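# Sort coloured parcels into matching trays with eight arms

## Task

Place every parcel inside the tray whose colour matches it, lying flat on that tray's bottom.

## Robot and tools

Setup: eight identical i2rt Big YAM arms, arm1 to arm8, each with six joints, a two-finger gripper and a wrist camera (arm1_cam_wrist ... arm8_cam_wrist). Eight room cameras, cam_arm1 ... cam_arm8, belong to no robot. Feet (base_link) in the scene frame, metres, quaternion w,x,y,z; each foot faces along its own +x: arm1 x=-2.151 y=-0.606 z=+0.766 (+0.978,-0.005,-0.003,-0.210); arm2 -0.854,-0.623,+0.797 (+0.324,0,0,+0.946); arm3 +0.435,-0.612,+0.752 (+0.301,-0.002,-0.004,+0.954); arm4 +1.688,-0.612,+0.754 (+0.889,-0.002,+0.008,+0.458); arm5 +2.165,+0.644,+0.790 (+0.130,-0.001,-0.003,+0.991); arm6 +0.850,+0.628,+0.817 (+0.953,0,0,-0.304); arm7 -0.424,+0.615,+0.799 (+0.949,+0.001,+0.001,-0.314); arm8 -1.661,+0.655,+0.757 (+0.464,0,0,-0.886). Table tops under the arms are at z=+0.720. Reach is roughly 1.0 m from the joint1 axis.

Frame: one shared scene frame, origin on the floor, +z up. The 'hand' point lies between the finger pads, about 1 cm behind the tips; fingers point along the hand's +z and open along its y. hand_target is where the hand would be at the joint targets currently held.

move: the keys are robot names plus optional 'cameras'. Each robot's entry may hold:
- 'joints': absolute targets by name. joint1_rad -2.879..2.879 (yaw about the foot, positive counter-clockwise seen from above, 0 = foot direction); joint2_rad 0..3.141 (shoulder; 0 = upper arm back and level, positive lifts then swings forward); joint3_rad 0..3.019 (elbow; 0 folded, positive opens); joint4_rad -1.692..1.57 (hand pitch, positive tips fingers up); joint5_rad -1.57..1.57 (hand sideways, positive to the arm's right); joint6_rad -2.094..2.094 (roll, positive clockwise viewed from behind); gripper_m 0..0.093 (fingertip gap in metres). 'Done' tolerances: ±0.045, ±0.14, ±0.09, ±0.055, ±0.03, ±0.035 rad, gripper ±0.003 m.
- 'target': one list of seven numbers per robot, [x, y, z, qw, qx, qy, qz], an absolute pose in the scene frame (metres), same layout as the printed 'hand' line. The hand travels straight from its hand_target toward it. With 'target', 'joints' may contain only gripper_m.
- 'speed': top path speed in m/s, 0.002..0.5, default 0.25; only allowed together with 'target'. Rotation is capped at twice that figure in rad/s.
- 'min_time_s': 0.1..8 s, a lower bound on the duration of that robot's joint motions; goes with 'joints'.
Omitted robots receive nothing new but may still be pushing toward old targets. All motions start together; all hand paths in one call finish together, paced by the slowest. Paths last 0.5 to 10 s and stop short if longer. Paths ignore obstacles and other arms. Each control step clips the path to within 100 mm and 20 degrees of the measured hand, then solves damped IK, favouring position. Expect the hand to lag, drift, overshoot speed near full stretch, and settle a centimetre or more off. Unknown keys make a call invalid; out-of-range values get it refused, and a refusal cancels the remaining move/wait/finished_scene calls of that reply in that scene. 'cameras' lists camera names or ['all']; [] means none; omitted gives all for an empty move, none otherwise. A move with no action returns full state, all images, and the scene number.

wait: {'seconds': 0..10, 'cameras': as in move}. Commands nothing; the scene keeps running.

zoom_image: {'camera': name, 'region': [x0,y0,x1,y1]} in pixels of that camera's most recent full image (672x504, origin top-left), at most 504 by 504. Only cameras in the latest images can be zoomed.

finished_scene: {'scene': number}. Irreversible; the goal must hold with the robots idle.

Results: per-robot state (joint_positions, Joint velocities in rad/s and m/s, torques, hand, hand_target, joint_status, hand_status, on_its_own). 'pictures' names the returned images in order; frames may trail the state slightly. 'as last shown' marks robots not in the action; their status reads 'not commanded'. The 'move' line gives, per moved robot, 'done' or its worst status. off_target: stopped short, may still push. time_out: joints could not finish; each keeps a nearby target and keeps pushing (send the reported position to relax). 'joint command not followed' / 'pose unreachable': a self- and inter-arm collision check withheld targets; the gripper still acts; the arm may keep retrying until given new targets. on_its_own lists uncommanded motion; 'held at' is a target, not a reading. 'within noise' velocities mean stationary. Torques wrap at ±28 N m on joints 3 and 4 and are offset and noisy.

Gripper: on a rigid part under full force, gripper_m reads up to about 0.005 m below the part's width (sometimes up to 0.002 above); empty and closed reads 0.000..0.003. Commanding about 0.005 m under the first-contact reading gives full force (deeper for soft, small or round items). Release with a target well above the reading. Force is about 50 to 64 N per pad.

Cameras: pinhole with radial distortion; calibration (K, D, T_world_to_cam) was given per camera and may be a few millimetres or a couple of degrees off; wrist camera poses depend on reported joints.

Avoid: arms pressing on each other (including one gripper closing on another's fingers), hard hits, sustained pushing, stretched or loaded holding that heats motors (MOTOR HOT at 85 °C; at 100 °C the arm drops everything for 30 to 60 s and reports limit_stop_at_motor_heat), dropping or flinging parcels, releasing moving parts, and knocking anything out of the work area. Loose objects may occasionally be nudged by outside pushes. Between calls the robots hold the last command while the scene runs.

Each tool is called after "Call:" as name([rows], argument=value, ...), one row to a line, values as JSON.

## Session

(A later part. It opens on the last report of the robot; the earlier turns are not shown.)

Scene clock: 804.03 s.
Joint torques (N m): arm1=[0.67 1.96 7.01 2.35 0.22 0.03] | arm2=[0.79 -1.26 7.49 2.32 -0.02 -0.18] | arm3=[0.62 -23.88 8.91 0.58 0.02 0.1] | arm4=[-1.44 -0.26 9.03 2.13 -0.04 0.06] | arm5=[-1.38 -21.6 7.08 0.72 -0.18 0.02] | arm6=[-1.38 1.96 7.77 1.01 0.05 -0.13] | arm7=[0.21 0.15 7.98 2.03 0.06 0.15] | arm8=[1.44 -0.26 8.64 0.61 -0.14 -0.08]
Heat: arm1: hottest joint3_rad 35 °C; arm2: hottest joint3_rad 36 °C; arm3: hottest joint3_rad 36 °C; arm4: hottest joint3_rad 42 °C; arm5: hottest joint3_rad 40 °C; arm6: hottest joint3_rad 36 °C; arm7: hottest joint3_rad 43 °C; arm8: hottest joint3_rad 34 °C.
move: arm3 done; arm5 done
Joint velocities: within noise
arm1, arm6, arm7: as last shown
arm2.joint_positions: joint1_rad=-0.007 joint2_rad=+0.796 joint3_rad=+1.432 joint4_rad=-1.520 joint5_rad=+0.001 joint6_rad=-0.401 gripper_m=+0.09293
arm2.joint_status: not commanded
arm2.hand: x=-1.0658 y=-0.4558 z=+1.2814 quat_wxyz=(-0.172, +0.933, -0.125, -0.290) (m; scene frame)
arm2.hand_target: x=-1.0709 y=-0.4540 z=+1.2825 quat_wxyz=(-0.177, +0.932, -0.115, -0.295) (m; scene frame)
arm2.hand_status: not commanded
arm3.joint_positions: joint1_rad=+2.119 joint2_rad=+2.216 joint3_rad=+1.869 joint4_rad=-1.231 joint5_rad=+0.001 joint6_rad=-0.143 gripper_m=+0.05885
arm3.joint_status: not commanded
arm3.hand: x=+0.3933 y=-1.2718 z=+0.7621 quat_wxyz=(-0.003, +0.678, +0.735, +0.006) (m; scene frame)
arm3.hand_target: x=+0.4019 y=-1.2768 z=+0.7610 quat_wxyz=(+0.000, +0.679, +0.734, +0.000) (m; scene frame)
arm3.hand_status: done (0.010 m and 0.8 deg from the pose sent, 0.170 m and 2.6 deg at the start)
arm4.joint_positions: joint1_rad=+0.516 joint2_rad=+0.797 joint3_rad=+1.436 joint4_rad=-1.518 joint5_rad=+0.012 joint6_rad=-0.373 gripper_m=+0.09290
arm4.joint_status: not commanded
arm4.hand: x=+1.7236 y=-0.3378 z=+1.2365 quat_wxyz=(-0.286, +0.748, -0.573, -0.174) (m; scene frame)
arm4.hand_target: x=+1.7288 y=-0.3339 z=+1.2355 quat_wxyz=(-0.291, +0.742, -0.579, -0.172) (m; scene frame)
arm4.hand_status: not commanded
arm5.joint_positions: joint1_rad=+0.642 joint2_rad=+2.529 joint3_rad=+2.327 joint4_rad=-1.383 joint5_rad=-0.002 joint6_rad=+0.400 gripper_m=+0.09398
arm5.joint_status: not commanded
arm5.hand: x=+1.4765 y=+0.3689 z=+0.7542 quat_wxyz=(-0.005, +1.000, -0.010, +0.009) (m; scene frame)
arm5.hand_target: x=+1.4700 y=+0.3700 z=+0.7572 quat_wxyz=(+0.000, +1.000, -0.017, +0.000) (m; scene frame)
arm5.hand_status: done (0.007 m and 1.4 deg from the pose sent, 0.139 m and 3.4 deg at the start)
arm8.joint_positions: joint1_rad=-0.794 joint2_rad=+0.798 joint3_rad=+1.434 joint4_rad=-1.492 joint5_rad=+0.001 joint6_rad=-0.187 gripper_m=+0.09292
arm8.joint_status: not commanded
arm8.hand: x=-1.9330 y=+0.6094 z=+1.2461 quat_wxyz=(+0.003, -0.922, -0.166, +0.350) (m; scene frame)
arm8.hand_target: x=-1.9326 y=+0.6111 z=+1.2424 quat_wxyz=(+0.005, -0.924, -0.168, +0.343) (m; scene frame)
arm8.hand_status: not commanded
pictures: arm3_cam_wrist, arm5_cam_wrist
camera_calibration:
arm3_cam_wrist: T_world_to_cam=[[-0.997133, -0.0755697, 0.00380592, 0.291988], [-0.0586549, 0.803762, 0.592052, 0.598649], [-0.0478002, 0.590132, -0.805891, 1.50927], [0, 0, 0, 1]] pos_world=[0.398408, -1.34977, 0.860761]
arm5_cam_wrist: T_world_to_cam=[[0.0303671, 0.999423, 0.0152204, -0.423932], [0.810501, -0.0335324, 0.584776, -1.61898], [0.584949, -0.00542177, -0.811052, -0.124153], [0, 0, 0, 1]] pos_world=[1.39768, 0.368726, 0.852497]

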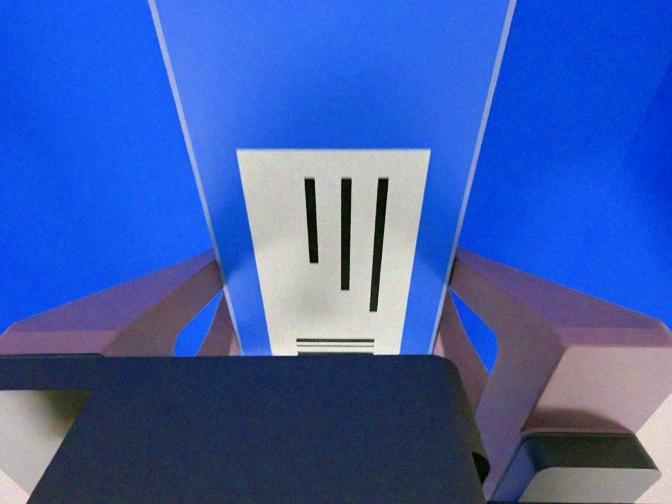

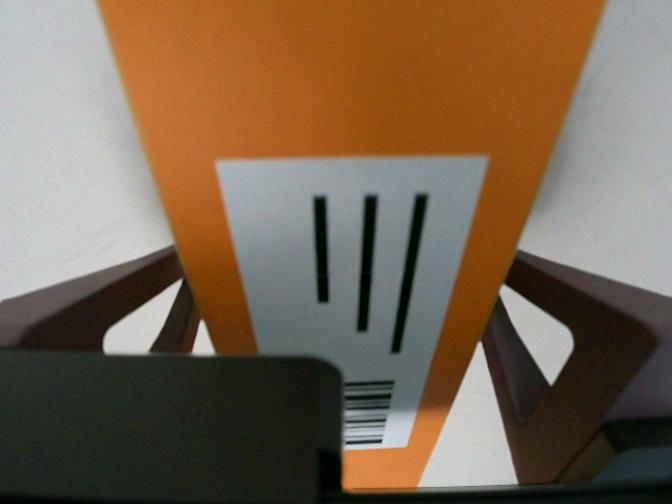

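Call:
move(arm3={"joints": {"gripper_m": 0.085}}, arm5={"joints": {"gripper_m": 0.05}})

Call:
move(arm3={"target": [0.40, -1.27, 0.95, 0, 0.6788, 0.7343, 0], "speed": 0.15}, arm5={"target": [1.49, 0.375, 0.95, 0, 0.99985, -0.01745, 0], "speed": 0.15}, cameras=["arm3_cam_wrist","arm5_cam_wrist"])

Call:
move(arm3={"joints": {"joint2_rad": 0.7, "joint3_rad": 1.43, "joint4_rad": -1.3}, "min_time_s": 3}, arm5={"joints": {"joint2_rad": 0.9, "joint3_rad": 1.43, "joint4_rad": -1.5}, "min_time_s": 3})

Call:
move(arm5={"joints": {"joint1_rad": -1.69, "joint6_rad": 0.133}, "min_time_s": 4})

Call:
move(arm5={"target": [2.425, 1.302, 0.95, 0, -0.506, 0.8625, 0]}, cameras=["arm5_cam_wrist","cam_arm5","cam_arm3"])

Scene clock: 823.33 s.
Joint torques (N m): arm1=[0.67 1.96 7.06 2.41 0.2 0.05] | arm2=[0.79 -1.26 7.49 2.33 -0.02 -0.18] | arm3=[0.73 -23.59 9.06 0.54 0.02 0.13] | arm4=[-1.49 -0.26 9.03 2.13 -0.04 0.06] | arm5=[-0.91 -21.48 7.1 0.72 -0.17 0.06] | arm6=[-1.44 1.96 7.76 1.03 0.06 -0.13] | arm7=[0.26 0.38 8.01 2.03 0.06 0.15] | arm8=[1.2 -0.21 8.65 0.62 -0.13 -0.09]
Heat: arm1: hottest joint3_rad 34 °C; arm2: hottest joint3_rad 36 °C; arm3: hottest joint2_rad 37 °C; arm4: hottest joint3_rad 42 °C; arm5: hottest joint3_rad 39 °C; arm6: hottest joint3_rad 35 °C; arm7: hottest joint3_rad 42 °C; arm8: hottest joint3_rad 34 °C.
move: arm3 done; arm5 off_target
Joint velocities: within noise
arm1, arm2, arm4, arm6, arm7, arm8: as last shown
arm3.joint_positions: joint1_rad=+2.119 joint2_rad=+2.216 joint3_rad=+1.869 joint4_rad=-1.231 joint5_rad=+0.001 joint6_rad=-0.143 gripper_m=+0.08487
arm3.joint_status: all done
arm3.hand: x=+0.3935 y=-1.2718 z=+0.7621 quat_wxyz=(-0.003, +0.678, +0.735, +0.006) (m; scene frame)
arm3.hand_target: x=+0.4021 y=-1.2768 z=+0.7610 quat_wxyz=(+0.000, +0.679, +0.734, +0.000) (m; scene frame)
arm3.hand_status: not commanded
arm5.joint_positions: joint1_rad=+0.642 joint2_rad=+2.529 joint3_rad=+2.327 joint4_rad=-1.383 joint5_rad=-0.003 joint6_rad=+0.400 gripper_m=+0.05870
arm5.joint_status: gripper_m off_target (ended at +0.05873, target +0.05000)
arm5.hand: x=+1.4765 y=+0.3688 z=+0.7542 quat_wxyz=(-0.005, +1.000, -0.010, +0.009) (m; scene frame)
arm5.hand_target: x=+1.4701 y=+0.3700 z=+0.7572 quat_wxyz=(+0.000, +1.000, -0.017, +0.000) (m; scene frame)
arm5.hand_status: not commanded
pictures: none

Scene clock: 825.47 s.
Joint torques (N m): arm1=[0.91 2.2 7.08 2.41 0.18 0.03] | arm2=[0.79 -1.26 7.5 2.32 -0.02 -0.18] | arm3=[0.32 -25.29 14.16 -0.43 -0.01 0.11] | arm4=[-1.44 -0.26 9.02 2.13 -0.03 0.06] | arm5=[-1.03 -23.53 10.13 -0.27 -0.16 0.05] | arm6=[-1.49 1.96 7.77 1.03 0.05 -0.13] | arm7=[0.26 0.03 8.03 2.02 0.06 0.15] | arm8=[1.2 -0.26 8.62 0.55 -0.14 -0.09]
Heat: arm1: hottest joint3_rad 34 °C; arm2: hottest joint3_rad 36 °C; arm3: hottest joint2_rad 37 °C; arm4: hottest joint3_rad 42 °C; arm5: hottest joint3_rad 39 °C; arm6: hottest joint3_rad 35 °C; arm7: hottest joint3_rad 42 °C; arm8: hottest joint3_rad 34 °C.
move: arm3 off_target; arm5 off_target
Joint velocities: within noise
arm1.joint_positions: joint1_rad=-1.525 joint2_rad=+0.697 joint3_rad=+1.439 joint4_rad=-1.319 joint5_rad=+0.004 joint6_rad=+0.202 gripper_m=+0.08489
arm1.joint_status: not commanded
arm1.hand: x=-2.2519 y=-0.8457 z=+1.3166 quat_wxyz=(-0.309, -0.773, -0.415, +0.368) (m; scene frame)
arm1.hand_target: x=-2.2561 y=-0.8493 z=+1.3155 quat_wxyz=(-0.310, -0.774, -0.408, +0.371) (m; scene frame)
arm1.hand_status: not commanded
arm2, arm4, arm6, arm8: as last shown
arm3.joint_positions: joint1_rad=+2.119 joint2_rad=+2.129 joint3_rad=+2.123 joint4_rad=-1.628 joint5_rad=+0.001 joint6_rad=-0.143 gripper_m=+0.08497
arm3.joint_status: not commanded
arm3.hand: x=+0.3936 y=-1.2579 z=+0.9139 quat_wxyz=(-0.020, +0.678, +0.735, +0.028) (m; scene frame)
arm3.hand_target: x=+0.4002 y=-1.2681 z=+0.9500 quat_wxyz=(+0.001, +0.679, +0.734, +0.000) (m; scene frame)
arm3.hand_status: off_target (0.039 m and 3.9 deg from the pose sent, 0.188 m and 0.8 deg at the start)
arm5.joint_positions: joint1_rad=+0.642 joint2_rad=+2.376 joint3_rad=+2.454 joint4_rad=-1.675 joint5_rad=-0.003 joint6_rad=+0.403 gripper_m=+0.05870
arm5.joint_status: not commanded
arm5.hand: x=+1.4994 y=+0.3773 z=+0.9120 quat_wxyz=(-0.007, +1.000, -0.011, +0.015) (m; scene frame)
arm5.hand_target: x=+1.4920 y=+0.3758 z=+0.9493 quat_wxyz=(+0.006, +1.000, -0.017, -0.016) (m; scene frame)
arm5.hand_status: off_target (0.039 m and 2.0 deg from the pose sent, 0.196 m and 1.4 deg at the start; a joint's target at an end of its range on 28 of 64 steps)
arm7.joint_positions: joint1_rad=+2.168 joint2_rad=+0.694 joint3_rad=+1.441 joint4_rad=-1.320 joint5_rad=-0.002 joint6_rad=+0.146 gripper_m=+0.08494
arm7.joint_status: not commanded
arm7.hand: x=-0.4123 y=+0.8760 z=+1.3498 quat_wxyz=(-0.320, +0.560, -0.676, -0.357) (m; scene frame)
arm7.hand_target: x=-0.4131 y=+0.8826 z=+1.3470 quat_wxyz=(-0.320, +0.559, -0.675, -0.359) (m; scene frame)
arm7.hand_status: not commanded
pictures: arm3_cam_wrist, arm5_cam_wrist
camera_calibration:
arm3_cam_wrist: T_world_to_cam=[[-0.997113, -0.0758408, -0.00375359, 0.299321], [-0.0609462, 0.769844, 0.635315, 0.416424], [-0.0452931, 0.63371, -0.772244, 1.64645], [0, 0, 0, 1]] pos_world=[0.398409, -1.34125, 1.00802]
arm5_cam_wrist: T_world_to_cam=[[0.03284, 0.999261, 0.0199995, -0.443447], [0.803525, -0.0382966, 0.594038, -1.72568], [0.594364, -0.00343814, -0.804188, -0.0305945], [0, 0, 0, 1]] pos_world=[1.41937, 0.376927, 1.00938]

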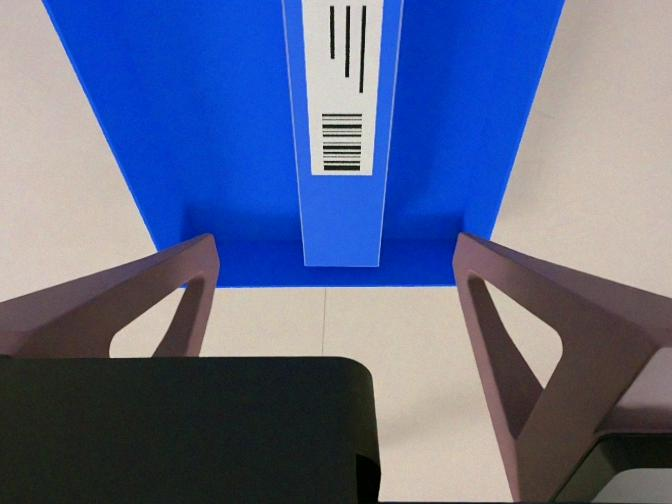

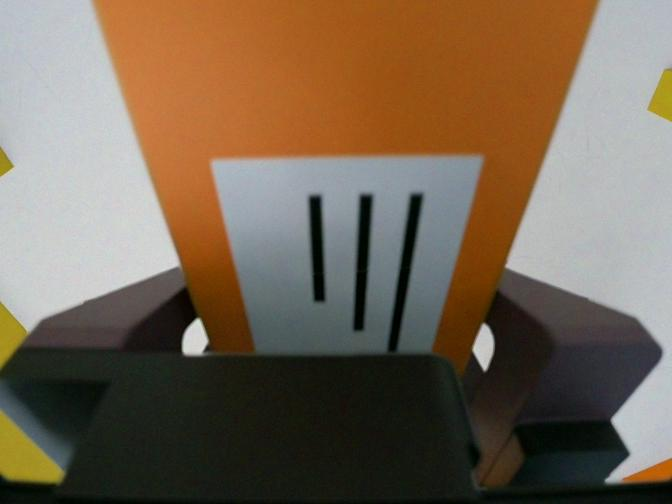

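Scene clock: 829.17 s.
Joint torques (N m): arm1=[0.67 2.08 7.06 2.47 0.19 0.03] | arm2=[0.79 -1.32 7.49 2.32 -0.02 -0.18] | arm3=[0.32 -0.44 8.35 2.17 -0.01 0.12] | arm4=[-1.49 -0.32 9.03 2.13 -0.03 0.06] | arm5=[-1.26 -1.67 7.01 1.95 -0.17 0.04] | arm6=[-1.44 1.96 7.76 1.02 0.05 -0.13] | arm7=[0.09 0.03 8.03 2 0.05 0.15] | arm8=[1.32 -0.32 8.62 0.62 -0.15 -0.1]
Heat: arm1: hottest joint3_rad 34 °C; arm2: hottest joint3_rad 36 °C; arm3: hottest joint2_rad 36 °C; arm4: hottest joint3_rad 42 °C; arm5: hottest joint3_rad 39 °C; arm6: hottest joint3_rad 35 °C; arm7: hottest joint3_rad 42 °C; arm8: hottest joint3_rad 34 °C.
move: arm3 done; arm5 done
Joint velocities: within noise
arm1, arm2, arm4, arm6, arm7, arm8: as last shown
arm3.joint_positions: joint1_rad=+2.119 joint2_rad=+0.694 joint3_rad=+1.428 joint4_rad=-1.323 joint5_rad=+0.001 joint6_rad=-0.143 gripper_m=+0.08497
arm3.joint_status: all done
arm3.hand: x=+0.4152 y=-0.8784 z=+1.2931 quat_wxyz=(+0.297, +0.600, +0.648, -0.363) (m; scene frame)
arm3.hand_target: x=+0.4176 y=-0.8840 z=+1.2971 quat_wxyz=(+0.306, +0.598, +0.644, -0.366) (m; scene frame)
arm3.hand_status: not commanded
arm5.joint_positions: joint1_rad=+0.642 joint2_rad=+0.898 joint3_rad=+1.423 joint4_rad=-1.520 joint5_rad=-0.003 joint6_rad=+0.403 gripper_m=+0.05870
arm5.joint_status: all done
arm5.hand: x=+1.8804 y=+0.5282 z=+1.2409 quat_wxyz=(+0.107, +0.960, -0.010, -0.260) (m; scene frame)
arm5.hand_target: x=+1.8757 y=+0.5268 z=+1.2466 quat_wxyz=(+0.113, +0.956, -0.015, -0.271) (m; scene frame)
arm5.hand_status: not commanded
pictures: none

Scene clock: 833.67 s.
Joint torques (N m): arm1=[0.56 1.85 7.06 2.37 0.19 0.05] | arm2=[0.73 -1.26 7.5 2.32 -0.02 -0.18] | arm3=[0.44 -0.32 8.38 2.18 -0.01 0.12] | arm4=[-1.44 -0.26 9.03 2.13 -0.04 0.06] | arm5=[-1.55 -1.49 7.12 2.02 -0.16 -0.19] | arm6=[-1.55 2.02 7.79 1.03 0.05 -0.13] | arm7=[0.32 0.26 7.95 2.03 0.06 0.15] | arm8=[1.44 -0.26 8.62 0.64 -0.13 -0.09]
Heat: arm1: hottest joint3_rad 34 °C; arm2: hottest joint3_rad 36 °C; arm3: hottest joint2_rad 35 °C; arm4: hottest joint3_rad 42 °C; arm5: hottest joint3_rad 39 °C; arm6: hottest joint3_rad 35 °C; arm7: hottest joint3_rad 42 °C; arm8: hottest joint3_rad 34 °C.
move: arm5 done
Joint velocities: within noise
arm1, arm2, arm3, arm4, arm6, arm7, arm8: as last shown
arm5.joint_positions: joint1_rad=-1.683 joint2_rad=+0.898 joint3_rad=+1.423 joint4_rad=-1.520 joint5_rad=-0.003 joint6_rad=+0.144 gripper_m=+0.05870
arm5.joint_status: all done
arm5.hand: x=+2.2739 y=+0.9248 z=+1.2448 quat_wxyz=(-0.224, +0.482, -0.828, -0.179) (m; scene frame)
arm5.hand_target: x=+2.2775 y=+0.9286 z=+1.2506 quat_wxyz=(-0.235, +0.482, -0.823, -0.185) (m; scene frame)
arm5.hand_status: not commanded
pictures: none

Scene clock: 836.93 s.
Joint torques (N m): arm1=[0.62 1.67 7.01 2.26 0.19 0.02] | arm2=[0.79 -1.26 7.5 2.32 -0.02 -0.18] | arm3=[0.5 -0.26 8.35 2.17 -0.01 0.12] | arm4=[-1.44 -0.26 9.03 2.13 -0.04 0.06] | arm5=[-1.26 -20.13 10.37 -0.17 -0.01 -0.17] | arm6=[-1.55 1.96 7.77 1.03 0.05 -0.13] | arm7=[0.15 0.32 8.03 2.04 0.06 0.15] | arm8=[1.26 -0.26 8.62 0.64 -0.13 -0.09]
Heat: arm1: hottest joint3_rad 34 °C; arm2: hottest joint3_rad 36 °C; arm3: hottest joint2_rad 35 °C; arm4: hottest joint3_rad 42 °C; arm5: hottest joint3_rad 39 °C; arm6: hottest joint3_rad 35 °C; arm7: hottest joint3_rad 42 °C; arm8: hottest joint3_rad 34 °C.
move: arm5 off_target
Joint velocities: within noise
arm1, arm2, arm3, arm4, arm6, arm7, arm8: as last shown
arm5.joint_positions: joint1_rad=-1.683 joint2_rad=+2.316 joint3_rad=+2.373 joint4_rad=-1.674 joint5_rad=-0.003 joint6_rad=+0.143 gripper_m=+0.05870
arm5.joint_status: not commanded
arm5.hand: x=+2.4188 y=+1.2937 z=+0.9324 quat_wxyz=(+0.015, +0.503, -0.864, +0.011) (m; scene frame)
arm5.hand_target: x=+2.4248 y=+1.3011 z=+0.9500 quat_wxyz=(-0.001, +0.506, -0.863, +0.000) (m; scene frame)
arm5.hand_status: off_target (0.020 m and 2.2 deg from the pose sent, 0.502 m and 33.4 deg at the start)
pictures: arm5_cam_wrist, cam_arm3, cam_arm5
camera_calibration:
arm5_cam_wrist: T_world_to_cam=[[0.864027, -0.503353, 0.00959982, -1.4466], [-0.407126, -0.687378, 0.601464, 1.31961], [-0.29615, -0.52359, -0.798842, 2.2644], [0, 0, 0, 1]] pos_world=[2.45775, 1.36454, 1.02908]

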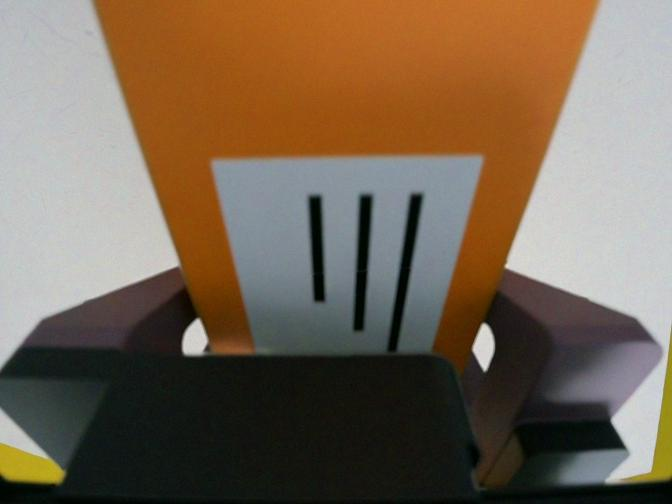

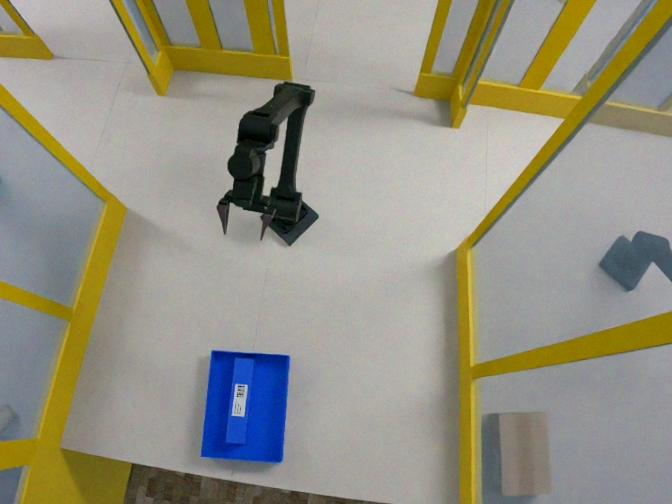

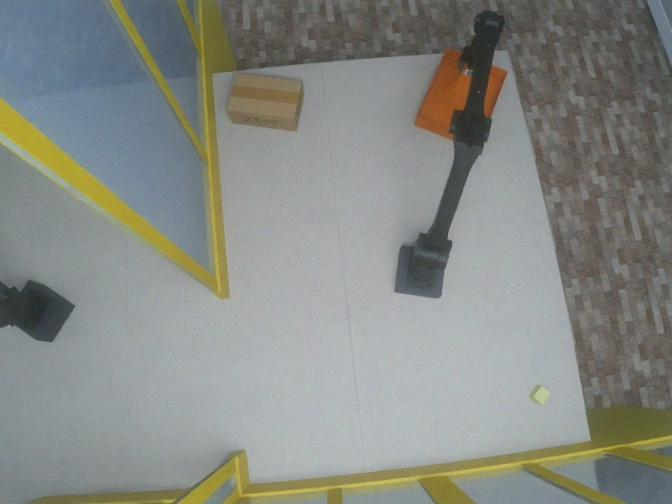

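Call:
move(arm5={"target": [2.425, 1.303, 0.760, 0, -0.506, 0.8625, 0], "speed": 0.12}, cameras=["arm5_cam_wrist","cam_arm5"])

Scene clock: 848.53 s.
Joint torques (N m): arm1=[0.56 1.96 7.06 2.37 0.19 0.05] | arm2=[0.73 -1.26 7.49 2.32 -0.02 -0.18] | arm3=[0.44 -0.32 8.35 2.19 0 0.12] | arm4=[-1.44 -0.26 9.02 2.13 -0.04 0.06] | arm5=[-0.67 -21.42 6.75 0.68 -0.14 -0.12] | arm6=[-1.49 1.96 7.77 1.03 0.05 -0.13] | arm7=[0.15 0.32 7.98 1.99 0.04 0.14] | arm8=[1.44 -0.15 8.62 0.61 -0.13 -0.08]
Heat: arm1: hottest joint3_rad 34 °C; arm2: hottest joint3_rad 36 °C; arm3: hottest joint2_rad 34 °C; arm4: hottest joint3_rad 42 °C; arm5: hottest joint3_rad 39 °C; arm6: hottest joint3_rad 35 °C; arm7: hottest joint3_rad 42 °C; arm8: hottest joint3_rad 34 °C.
move: arm5 done
Joint velocities: within noise
arm1, arm2, arm3, arm4, arm7, arm8: as last shown
arm5.joint_positions: joint1_rad=-1.683 joint2_rad=+2.406 joint3_rad=+2.072 joint4_rad=-1.263 joint5_rad=-0.001 joint6_rad=+0.143 gripper_m=+0.05870
arm5.joint_status: not commanded
arm5.hand: x=+2.4213 y=+1.2982 z=+0.7561 quat_wxyz=(+0.008, +0.503, -0.864, +0.006) (m; scene frame)
arm5.hand_target: x=+2.4251 y=+1.3029 z=+0.7602 quat_wxyz=(+0.000, +0.506, -0.863, +0.000) (m; scene frame)
arm5.hand_status: done (0.007 m and 1.2 deg from the pose sent, 0.173 m and 2.2 deg at the start)
arm6.joint_positions: joint1_rad=-0.589 joint2_rad=+0.695 joint3_rad=+1.428 joint4_rad=-1.493 joint5_rad=+0.000 joint6_rad=-0.387 gripper_m=+0.09288
arm6.joint_status: not commanded
arm6.hand: x=+0.9350 y=+0.4058 z=+1.3267 quat_wxyz=(-0.276, -0.366, -0.843, +0.282) (m; scene frame)
arm6.hand_target: x=+0.9324 y=+0.4042 z=+1.3256 quat_wxyz=(-0.270, -0.369, -0.844, +0.281) (m; scene frame)
arm6.hand_status: not commanded
pictures: arm5_cam_wrist, cam_arm5
camera_calibration:
arm5_cam_wrist: T_world_to_cam=[[0.864224, -0.503025, 0.00907145, -1.44527], [-0.411982, -0.697228, 0.586638, 1.46558], [-0.288769, -0.510724, -0.809799, 2.10034], [0, 0, 0, 1]] pos_world=[2.45935, 1.36753, 0.8542]

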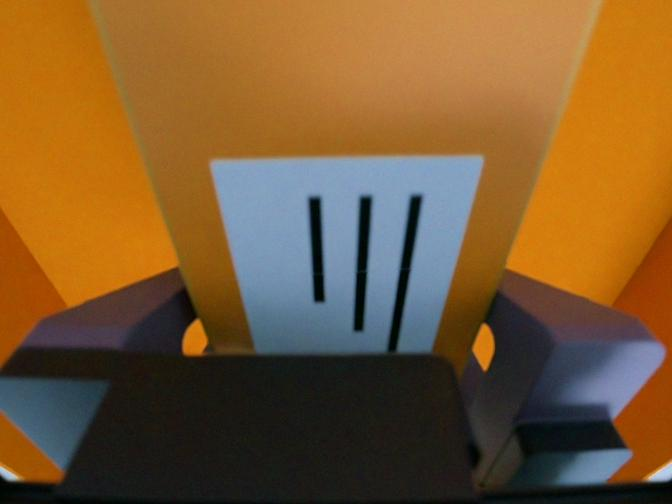

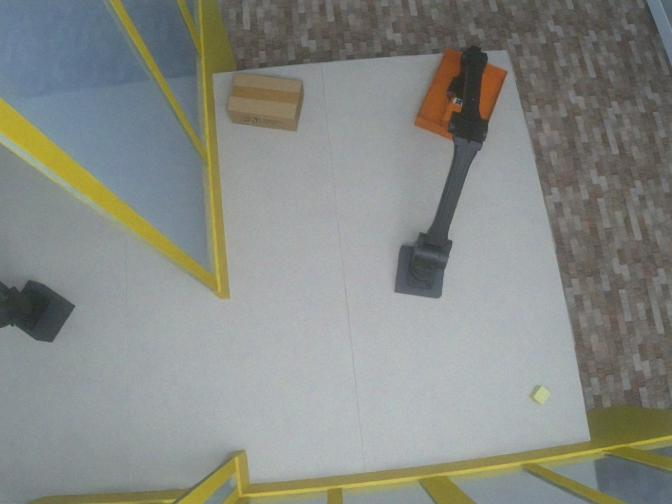

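Call:
move(arm5={"joints": {"gripper_m": 0.085}})

Call:
move(arm5={"target": [2.42, 1.292, 0.95, 0, -0.506, 0.8625, 0], "speed": 0.15}, cameras=["arm5_cam_wrist","cam_arm5"])

Call:
move(arm5={"joints": {"joint2_rad": 0.7, "joint3_rad": 1.43, "joint4_rad": -1.3}, "min_time_s": 3}, cameras=["cam_arm5","cam_arm1","cam_arm3","cam_arm7"])

Scene clock: 854.63 s.
Joint torques (N m): arm1=[0.97 1.67 7.12 2.33 0.22 0.02] | arm2=[0.79 -1.26 7.49 2.32 -0.02 -0.18] | arm3=[0.32 -0.26 8.34 2.17 -0.01 0.11] | arm4=[-1.44 -0.26 9.02 2.13 -0.04 0.06] | arm5=[-0.67 -21.07 6.75 0.69 -0.17 -0.14] | arm6=[-1.44 1.96 7.79 1.01 0.06 -0.13] | arm7=[0.09 0.09 8.01 2.03 0.05 0.15] | arm8=[1.55 -0.32 8.59 0.59 -0.13 -0.09]
Heat: arm1: hottest joint3_rad 34 °C; arm2: hottest joint3_rad 36 °C; arm3: hottest joint3_rad 34 °C; arm4: hottest joint3_rad 42 °C; arm5: hottest joint3_rad 38 °C; arm6: hottest joint3_rad 35 °C; arm7: hottest joint3_rad 42 °C; arm8: hottest joint3_rad 34 °C.
move: arm5 done
Joint velocities: within noise
arm1, arm2, arm3, arm4, arm6, arm7, arm8: as last shown
arm5.joint_positions: joint1_rad=-1.683 joint2_rad=+2.406 joint3_rad=+2.072 joint4_rad=-1.263 joint5_rad=-0.001 joint6_rad=+0.143 gripper_m=+0.08479
arm5.joint_status: all done
arm5.hand: x=+2.4213 y=+1.2982 z=+0.7561 quat_wxyz=(+0.008, +0.503, -0.864, +0.006) (m; scene frame)
arm5.hand_target: x=+2.4251 y=+1.3029 z=+0.7602 quat_wxyz=(+0.000, +0.506, -0.863, +0.000) (m; scene frame)
arm5.hand_status: not commanded
pictures: none

Scene clock: 856.73 s.
Joint torques (N m): arm1=[1.14 1.85 6.94 2.47 0.21 0.04] | arm2=[0.73 -1.26 7.49 2.32 -0.02 -0.18] | arm3=[0.38 -0.38 8.34 2.17 -0.01 0.11] | arm4=[-1.44 -0.26 9.03 2.11 -0.03 0.06] | arm5=[-0.91 -21.83 10.22 -0.13 -0.13 -0.14] | arm6=[-1.49 2.02 7.77 1.03 0.06 -0.13] | arm7=[0.21 0.26 7.97 2.03 0.07 0.16] | arm8=[1.26 -0.26 8.72 0.59 -0.14 -0.11]
Heat: arm1: hottest joint3_rad 34 °C; arm2: hottest joint3_rad 36 °C; arm3: hottest joint3_rad 34 °C; arm4: hottest joint3_rad 42 °C; arm5: hottest joint3_rad 38 °C; arm6: hottest joint3_rad 35 °C; arm7: hottest joint3_rad 42 °C; arm8: hottest joint3_rad 34 °C.
move: arm5 off_target
Joint velocities: within noise
arm1, arm3, arm6, arm7: as last shown
arm2.joint_positions: joint1_rad=-0.007 joint2_rad=+0.796 joint3_rad=+1.432 joint4_rad=-1.520 joint5_rad=+0.001 joint6_rad=-0.401 gripper_m=+0.09293
arm2.joint_status: not commanded
arm2.hand: x=-1.0658 y=-0.4558 z=+1.2814 quat_wxyz=(-0.172, +0.933, -0.125, -0.290) (m; scene frame)
arm2.hand_target: x=-1.0709 y=-0.4540 z=+1.2825 quat_wxyz=(-0.177, +0.932, -0.115, -0.295) (m; scene frame)
arm2.hand_status: not commanded
arm4.joint_positions: joint1_rad=+0.516 joint2_rad=+0.797 joint3_rad=+1.436 joint4_rad=-1.518 joint5_rad=+0.012 joint6_rad=-0.373 gripper_m=+0.09290
arm4.joint_status: not commanded
arm4.hand: x=+1.7236 y=-0.3378 z=+1.2365 quat_wxyz=(-0.286, +0.748, -0.573, -0.174) (m; scene frame)
arm4.hand_target: x=+1.7288 y=-0.3339 z=+1.2355 quat_wxyz=(-0.291, +0.742, -0.579, -0.172) (m; scene frame)
arm4.hand_status: not commanded
arm5.joint_positions: joint1_rad=-1.683 joint2_rad=+2.284 joint3_rad=+2.279 joint4_rad=-1.632 joint5_rad=-0.001 joint6_rad=+0.143 gripper_m=+0.08489
arm5.joint_status: not commanded
arm5.hand: x=+2.4149 y=+1.2826 z=+0.9187 quat_wxyz=(+0.023, +0.503, -0.864, +0.018) (m; scene frame)
arm5.hand_target: x=+2.4195 y=+1.2907 z=+0.9500 quat_wxyz=(+0.000, +0.506, -0.863, +0.000) (m; scene frame)
arm5.hand_status: off_target (0.033 m and 3.3 deg from the pose sent, 0.194 m and 1.2 deg at the start)
arm8.joint_positions: joint1_rad=-0.794 joint2_rad=+0.798 joint3_rad=+1.434 joint4_rad=-1.492 joint5_rad=+0.001 joint6_rad=-0.187 gripper_m=+0.09292
arm8.joint_status: not commanded
arm8.hand: x=-1.9330 y=+0.6094 z=+1.2461 quat_wxyz=(+0.003, -0.922, -0.166, +0.350) (m; scene frame)
arm8.hand_target: x=-1.9326 y=+0.6111 z=+1.2424 quat_wxyz=(+0.005, -0.924, -0.168, +0.343) (m; scene frame)
arm8.hand_status: not commanded
pictures: arm5_cam_wrist, cam_arm5
camera_calibration:
arm5_cam_wrist: T_world_to_cam=[[0.864354, -0.502662, 0.0149322, -1.45529], [-0.403676, -0.675822, 0.616693, 1.28156], [-0.299897, -0.539068, -0.787062, 2.26457], [0, 0, 0, 1]] pos_world=[2.45435, 1.35534, 1.01376]

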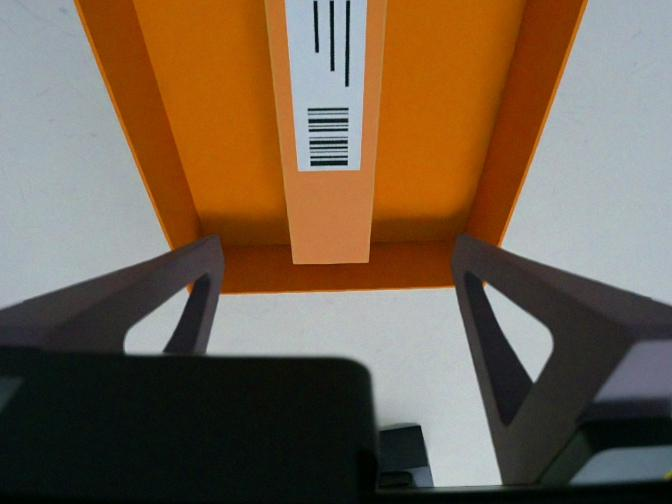

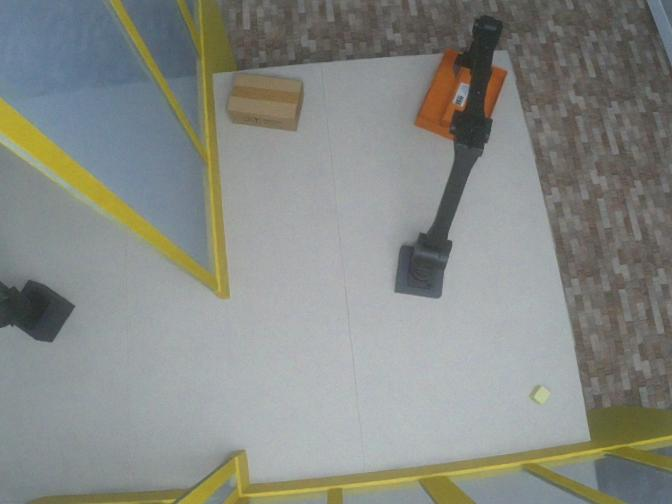

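Scene clock: 860.47 s.
Joint torques (N m): arm1=[0.73 1.79 6.95 2.44 0.19 0.01] | arm2=[0.79 -1.26 7.49 2.32 -0.02 -0.18] | arm3=[0.32 -0.32 8.36 2.18 -0.01 0.11] | arm4=[-1.44 -0.26 9.03 2.13 -0.04 0.06] | arm5=[-1.03 1.49 6.56 2.39 -0.1 -0.11] | arm6=[-1.55 1.96 7.79 1.02 0.06 -0.13] | arm7=[0.09 0.26 7.99 2.03 0.06 0.14] | arm8=[1.38 -0.56 8.65 0.61 -0.13 -0.09]
Heat: arm1: hottest joint3_rad 34 °C; arm2: hottest joint3_rad 36 °C; arm3: hottest joint3_rad 34 °C; arm4: hottest joint3_rad 42 °C; arm5: hottest joint3_rad 38 °C; arm6: hottest joint3_rad 35 °C; arm7: hottest joint3_rad 42 °C; arm8: hottest joint3_rad 34 °C.
move: arm5 done
Joint velocities: within noise
arm1, arm2, arm3, arm4, arm6, arm7, arm8: as last shown
arm5.joint_positions: joint1_rad=-1.683 joint2_rad=+0.694 joint3_rad=+1.424 joint4_rad=-1.321 joint5_rad=-0.001 joint6_rad=+0.143 gripper_m=+0.08489
arm5.joint_status: all done
arm5.hand: x=+2.2595 y=+0.8872 z=+1.3337 quat_wxyz=(-0.371, +0.444, -0.761, -0.294) (m; scene frame)
arm5.hand_target: x=+2.2617 y=+0.8913 z=+1.3393 quat_wxyz=(-0.380, +0.444, -0.755, -0.298) (m; scene frame)
arm5.hand_status: not commanded
pictures: cam_arm1, cam_arm3, cam_arm5, cam_arm7

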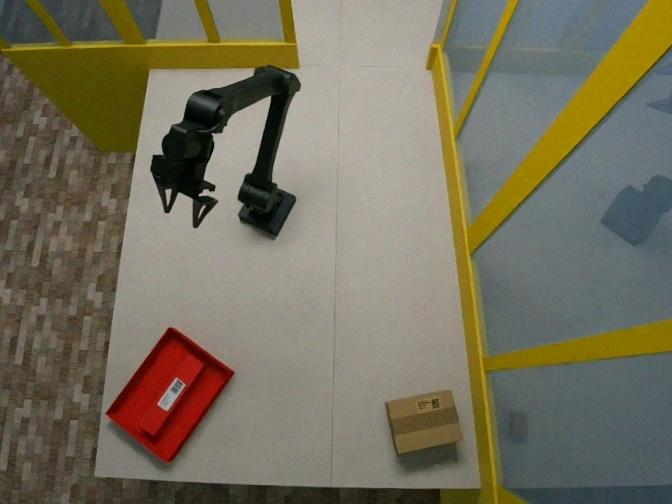

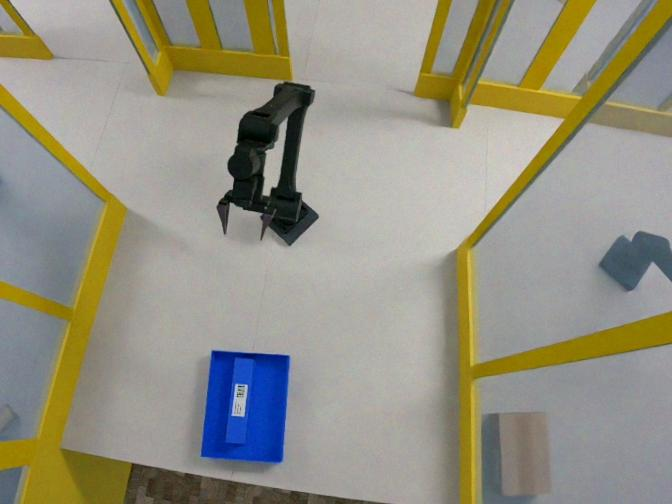

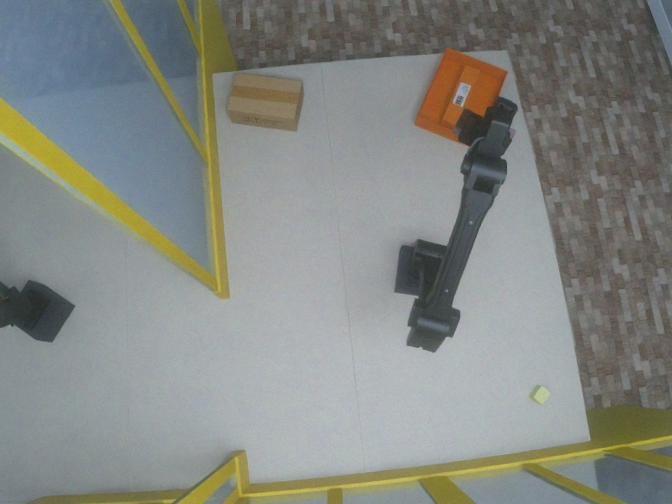

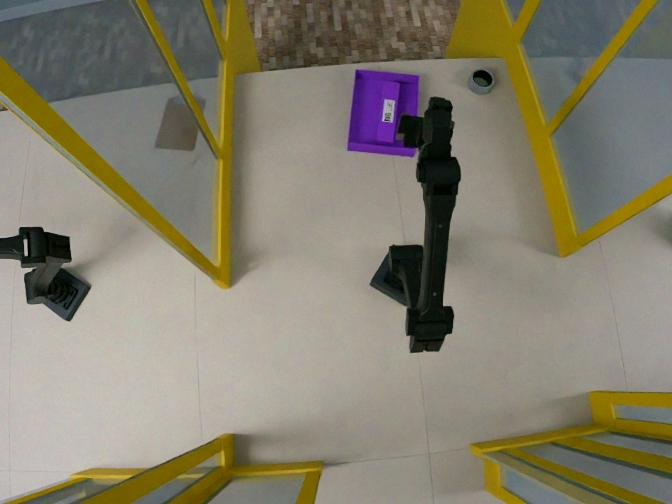

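Call:
zoom_image(camera="cam_arm7", region=[330, 50, 440, 170])

Call:
zoom_image(camera="cam_arm3", region=[190, 340, 310, 470])

Call:
zoom_image(camera="cam_arm1", region=[95, 315, 245, 475])

Call:
zoom_image(camera="cam_arm5", region=[400, 40, 520, 160])

Scaled by 4.200.

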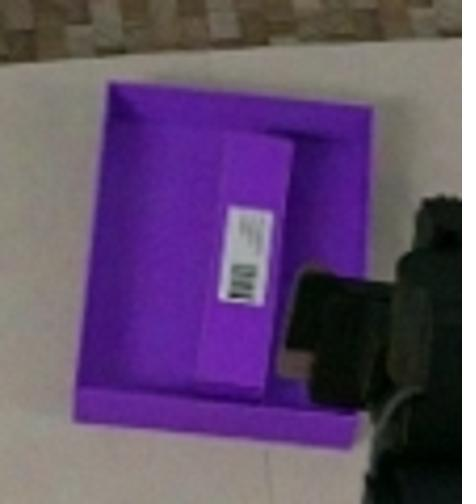

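Scaled by 3.877.

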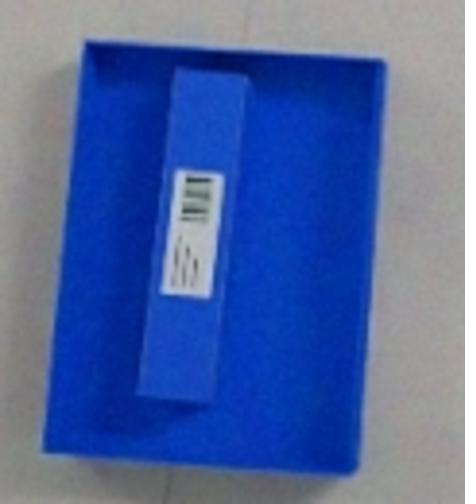

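Scaled by 3.150.

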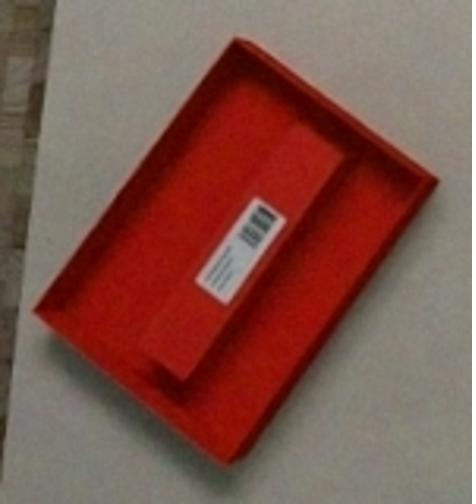

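Scaled by 4.200.

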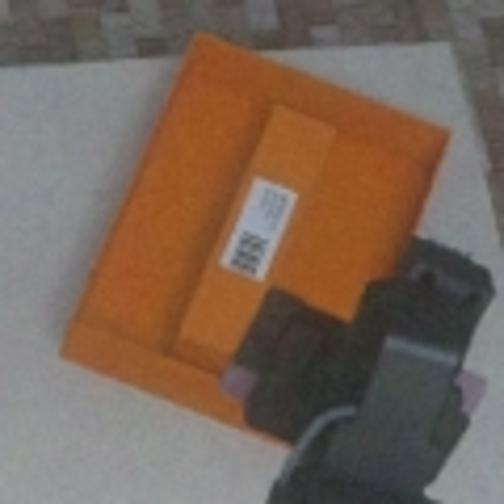

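Call:
finished_scene(scene=1)

The scene is finished: the task was done.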